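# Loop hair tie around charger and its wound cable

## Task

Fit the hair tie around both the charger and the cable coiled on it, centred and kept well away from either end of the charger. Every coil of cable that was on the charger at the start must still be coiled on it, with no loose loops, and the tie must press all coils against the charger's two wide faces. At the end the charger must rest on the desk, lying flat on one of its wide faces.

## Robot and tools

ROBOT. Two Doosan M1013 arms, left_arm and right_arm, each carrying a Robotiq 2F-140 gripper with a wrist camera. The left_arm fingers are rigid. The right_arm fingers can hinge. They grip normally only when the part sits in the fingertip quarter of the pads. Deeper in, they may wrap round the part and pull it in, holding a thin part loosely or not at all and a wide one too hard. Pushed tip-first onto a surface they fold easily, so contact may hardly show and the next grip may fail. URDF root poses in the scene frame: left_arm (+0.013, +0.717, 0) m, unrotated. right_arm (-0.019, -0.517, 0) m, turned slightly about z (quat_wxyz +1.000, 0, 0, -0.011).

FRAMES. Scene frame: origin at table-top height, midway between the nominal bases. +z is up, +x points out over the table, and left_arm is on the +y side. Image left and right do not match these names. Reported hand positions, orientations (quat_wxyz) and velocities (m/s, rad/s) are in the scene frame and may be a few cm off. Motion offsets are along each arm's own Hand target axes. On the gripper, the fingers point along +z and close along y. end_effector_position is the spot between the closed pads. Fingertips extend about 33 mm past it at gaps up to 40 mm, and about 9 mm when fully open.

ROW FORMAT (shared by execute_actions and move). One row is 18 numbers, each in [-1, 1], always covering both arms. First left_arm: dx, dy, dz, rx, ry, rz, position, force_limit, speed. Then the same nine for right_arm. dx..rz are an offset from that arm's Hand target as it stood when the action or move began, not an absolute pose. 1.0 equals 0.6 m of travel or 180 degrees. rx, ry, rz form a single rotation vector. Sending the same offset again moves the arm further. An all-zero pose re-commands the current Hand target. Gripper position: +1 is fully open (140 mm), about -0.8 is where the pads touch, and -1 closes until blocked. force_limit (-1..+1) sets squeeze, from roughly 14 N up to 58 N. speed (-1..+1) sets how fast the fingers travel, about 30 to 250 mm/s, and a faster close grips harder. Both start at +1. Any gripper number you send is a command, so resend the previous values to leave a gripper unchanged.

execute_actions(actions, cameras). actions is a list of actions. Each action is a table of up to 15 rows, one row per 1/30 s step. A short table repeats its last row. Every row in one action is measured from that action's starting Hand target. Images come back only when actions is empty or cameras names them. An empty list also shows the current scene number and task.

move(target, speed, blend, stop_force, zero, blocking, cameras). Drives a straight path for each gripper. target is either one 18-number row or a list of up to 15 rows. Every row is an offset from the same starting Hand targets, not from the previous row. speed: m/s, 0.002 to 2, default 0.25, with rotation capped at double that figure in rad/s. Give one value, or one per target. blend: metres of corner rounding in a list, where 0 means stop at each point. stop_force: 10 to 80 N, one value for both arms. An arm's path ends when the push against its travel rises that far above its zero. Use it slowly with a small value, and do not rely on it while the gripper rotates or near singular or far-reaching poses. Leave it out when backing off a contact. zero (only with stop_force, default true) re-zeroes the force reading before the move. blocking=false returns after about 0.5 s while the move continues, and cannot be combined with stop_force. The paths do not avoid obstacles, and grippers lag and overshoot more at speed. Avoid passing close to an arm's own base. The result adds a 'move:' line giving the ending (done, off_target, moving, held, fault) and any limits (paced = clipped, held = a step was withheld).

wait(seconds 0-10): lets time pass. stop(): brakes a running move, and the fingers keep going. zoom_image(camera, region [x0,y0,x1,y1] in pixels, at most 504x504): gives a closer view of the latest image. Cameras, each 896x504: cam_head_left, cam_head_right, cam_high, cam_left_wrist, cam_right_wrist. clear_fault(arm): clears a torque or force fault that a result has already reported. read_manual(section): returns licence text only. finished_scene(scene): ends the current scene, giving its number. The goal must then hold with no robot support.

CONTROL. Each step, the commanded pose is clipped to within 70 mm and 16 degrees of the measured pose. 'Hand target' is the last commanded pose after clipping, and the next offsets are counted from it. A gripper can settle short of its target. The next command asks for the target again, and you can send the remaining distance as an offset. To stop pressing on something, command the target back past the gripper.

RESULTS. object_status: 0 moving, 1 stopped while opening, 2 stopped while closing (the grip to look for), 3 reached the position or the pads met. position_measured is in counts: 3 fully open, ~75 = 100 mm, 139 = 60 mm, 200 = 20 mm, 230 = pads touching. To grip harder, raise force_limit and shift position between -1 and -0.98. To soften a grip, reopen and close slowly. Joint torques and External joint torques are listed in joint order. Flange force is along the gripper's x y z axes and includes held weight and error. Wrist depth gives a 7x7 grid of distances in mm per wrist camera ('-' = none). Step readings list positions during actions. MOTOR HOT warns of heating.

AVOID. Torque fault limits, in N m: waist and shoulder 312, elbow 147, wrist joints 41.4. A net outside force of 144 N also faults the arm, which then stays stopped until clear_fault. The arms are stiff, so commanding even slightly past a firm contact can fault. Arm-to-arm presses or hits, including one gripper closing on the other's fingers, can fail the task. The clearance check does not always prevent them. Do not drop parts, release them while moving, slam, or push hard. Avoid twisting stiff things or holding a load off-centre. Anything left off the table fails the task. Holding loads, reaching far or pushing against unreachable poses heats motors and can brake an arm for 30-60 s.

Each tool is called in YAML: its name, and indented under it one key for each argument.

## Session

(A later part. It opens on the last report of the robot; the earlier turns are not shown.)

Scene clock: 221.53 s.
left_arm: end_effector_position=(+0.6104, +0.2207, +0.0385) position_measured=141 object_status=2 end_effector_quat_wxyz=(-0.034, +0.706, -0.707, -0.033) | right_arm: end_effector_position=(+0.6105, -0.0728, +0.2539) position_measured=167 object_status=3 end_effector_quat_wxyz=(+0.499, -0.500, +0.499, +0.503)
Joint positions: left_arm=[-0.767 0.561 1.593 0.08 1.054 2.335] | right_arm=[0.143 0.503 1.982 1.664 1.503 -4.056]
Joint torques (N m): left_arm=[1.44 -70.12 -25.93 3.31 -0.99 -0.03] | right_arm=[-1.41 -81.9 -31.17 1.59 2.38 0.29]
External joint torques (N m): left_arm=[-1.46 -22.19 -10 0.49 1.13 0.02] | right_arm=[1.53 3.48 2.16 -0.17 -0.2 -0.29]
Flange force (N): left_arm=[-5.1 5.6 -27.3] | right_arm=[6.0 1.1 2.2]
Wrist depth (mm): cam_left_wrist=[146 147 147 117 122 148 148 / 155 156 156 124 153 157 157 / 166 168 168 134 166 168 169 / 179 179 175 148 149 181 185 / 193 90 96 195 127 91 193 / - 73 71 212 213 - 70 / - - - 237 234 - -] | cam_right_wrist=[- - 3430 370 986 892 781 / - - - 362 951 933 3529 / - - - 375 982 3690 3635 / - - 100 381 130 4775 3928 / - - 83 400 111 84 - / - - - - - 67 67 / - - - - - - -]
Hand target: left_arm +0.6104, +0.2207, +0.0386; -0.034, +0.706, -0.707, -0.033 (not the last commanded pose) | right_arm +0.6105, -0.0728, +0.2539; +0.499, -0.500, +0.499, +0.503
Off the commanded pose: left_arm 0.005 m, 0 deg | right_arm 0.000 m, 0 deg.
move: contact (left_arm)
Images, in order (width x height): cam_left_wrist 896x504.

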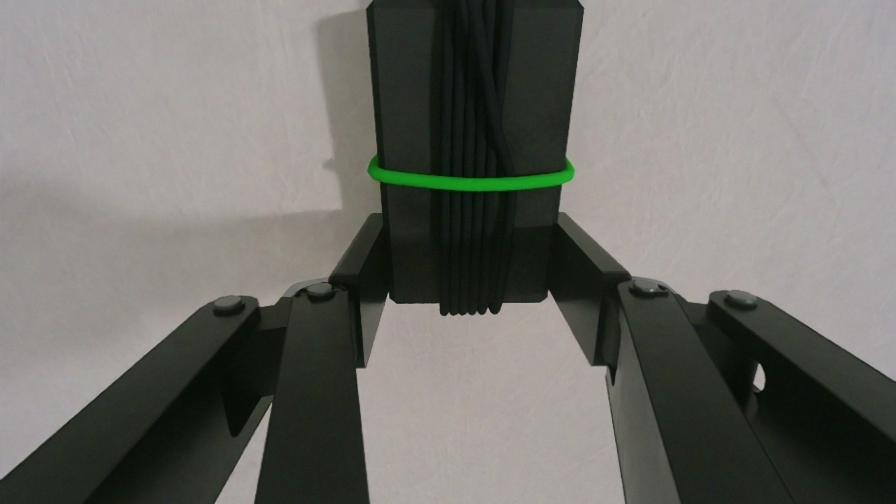

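move:
  target:
    - [0,0,-0.003,0,0,0,-1,-0.1,-1,0,0,0,0,0,0,-0.3,-0.5,-0.8]
    - [0,0,-0.003,0,0,0,0.2,-0.1,-1,0,0,0,0,0,0,-0.3,-0.5,-0.8]
    - [0,0,-0.25,0,0,0,0.2,-0.1,-1,0,0,0,0,0,0,-0.3,-0.5,-0.8]
  speed: 0.1
  cameras: ["cam_left_wrist","cam_high","cam_right_wrist"]

zoom_image:
  camera: "cam_left_wrist"
  region: [330, 0, 630, 250]

zoom_image:
  camera: "cam_high"
  region: [420, 220, 560, 320]

Scene clock: 225.47 s.
left_arm: end_effector_position=(+0.6102, +0.2065, +0.1879) position_measured=104 object_status=3 end_effector_quat_wxyz=(-0.034, +0.706, -0.707, -0.033) | right_arm: end_effector_position=(+0.6105, -0.0728, +0.2539) position_measured=167 object_status=3 end_effector_quat_wxyz=(+0.499, -0.500, +0.499, +0.503)
Joint positions: left_arm=[-0.78 0.467 1.446 0.071 1.296 2.342] | right_arm=[0.143 0.503 1.982 1.664 1.503 -4.056]
Joint torques (N m): left_arm=[2.01 -82.53 -40.3 4.37 -0.32 -0.05] | right_arm=[-1.97 -82.39 -31.21 1.66 2.4 0.25]
External joint torques (N m): left_arm=[-1.98 -5.1 0.02 -0.09 0.46 0.05] | right_arm=[2.16 3.96 2.2 -0.26 -0.22 -0.24]
Flange force (N): left_arm=[-3.6 7.3 -3.2] | right_arm=[6.6 0.7 3.2]
Wrist depth (mm): cam_left_wrist=[277 276 278 274 279 279 278 / 294 294 295 270 297 288 292 / 315 318 317 291 318 328 320 / 337 337 160 350 145 337 342 / - 88 102 368 365 98 87 / - 68 409 409 403 - - / - 67 - 431 - - -] | cam_right_wrist=[2767 3122 - - 3204 879 801 / 2387 3430 3122 3479 919 933 3479 / - - - 402 986 3928 4128 / 2511 - 95 400 128 3430 4059 / - - 82 412 111 84 4428 / - - - 427 - 67 67 / - - - 442 - - -]
Hand target: left_arm +0.6102, +0.2065, +0.1879; -0.034, +0.706, -0.707, -0.033 | right_arm +0.6105, -0.0728, +0.2539; +0.499, -0.500, +0.499, +0.503
Off the commanded pose: left_arm 0.000 m, 0 deg | right_arm 0.000 m, 0 deg.
move: done
Images, in order (width x height): cam_high 896x504, cam_left_wrist 896x504, cam_right_wrist 896x504.

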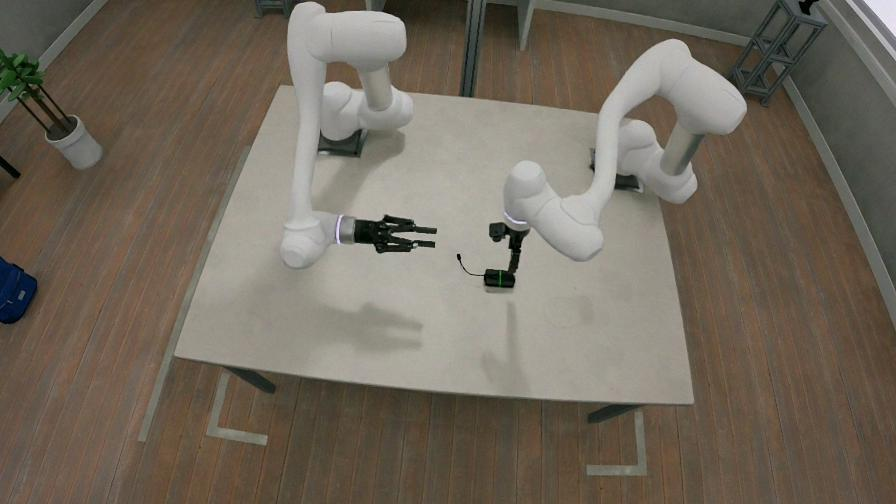

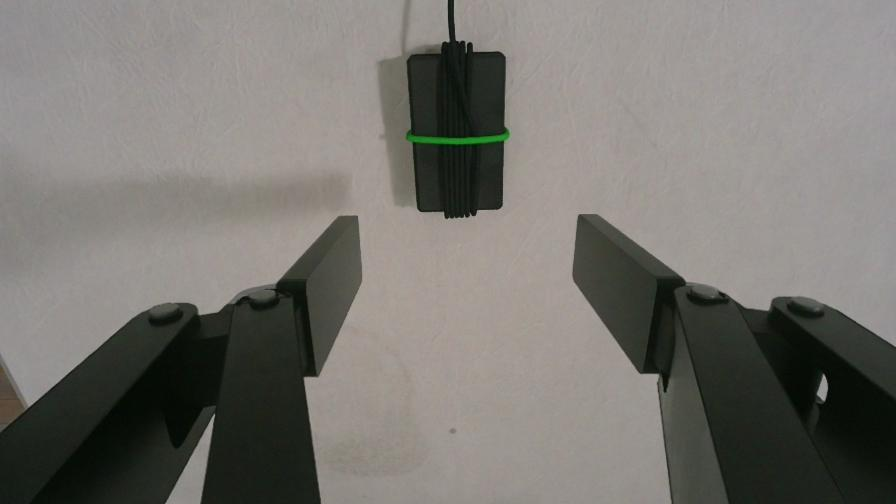

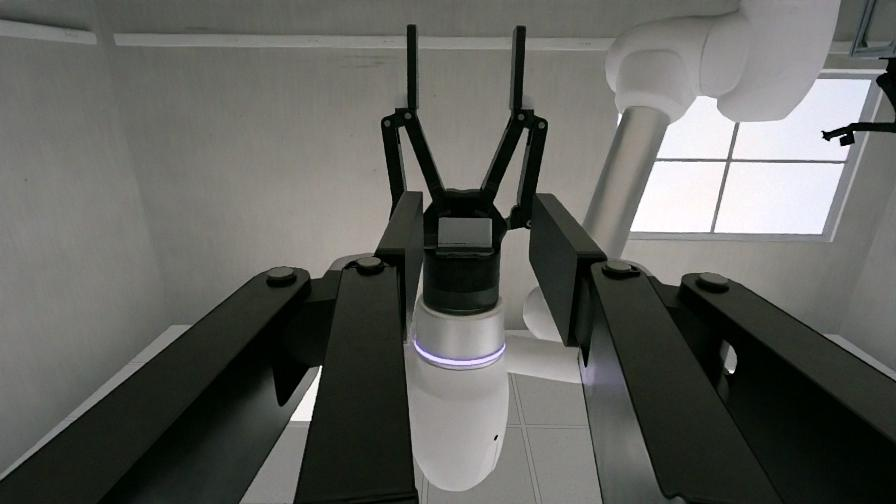

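Scaled by 1.680.

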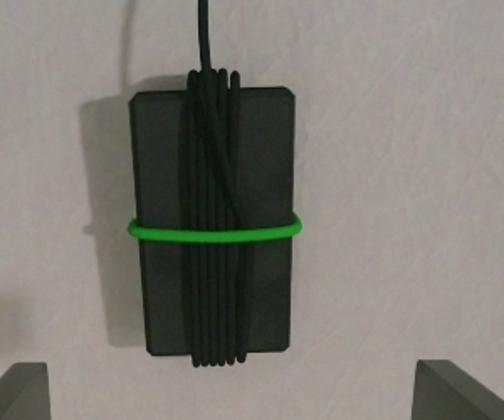

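Scaled by 3.600.

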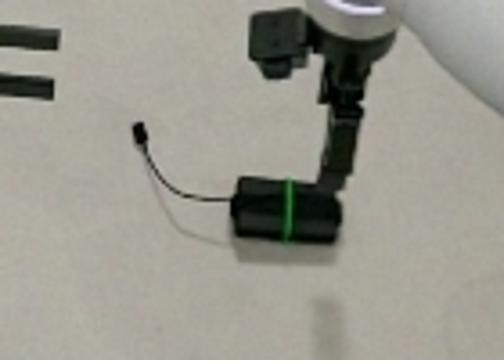

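finished_scene:
  scene: 1

The scene is finished: the task was done.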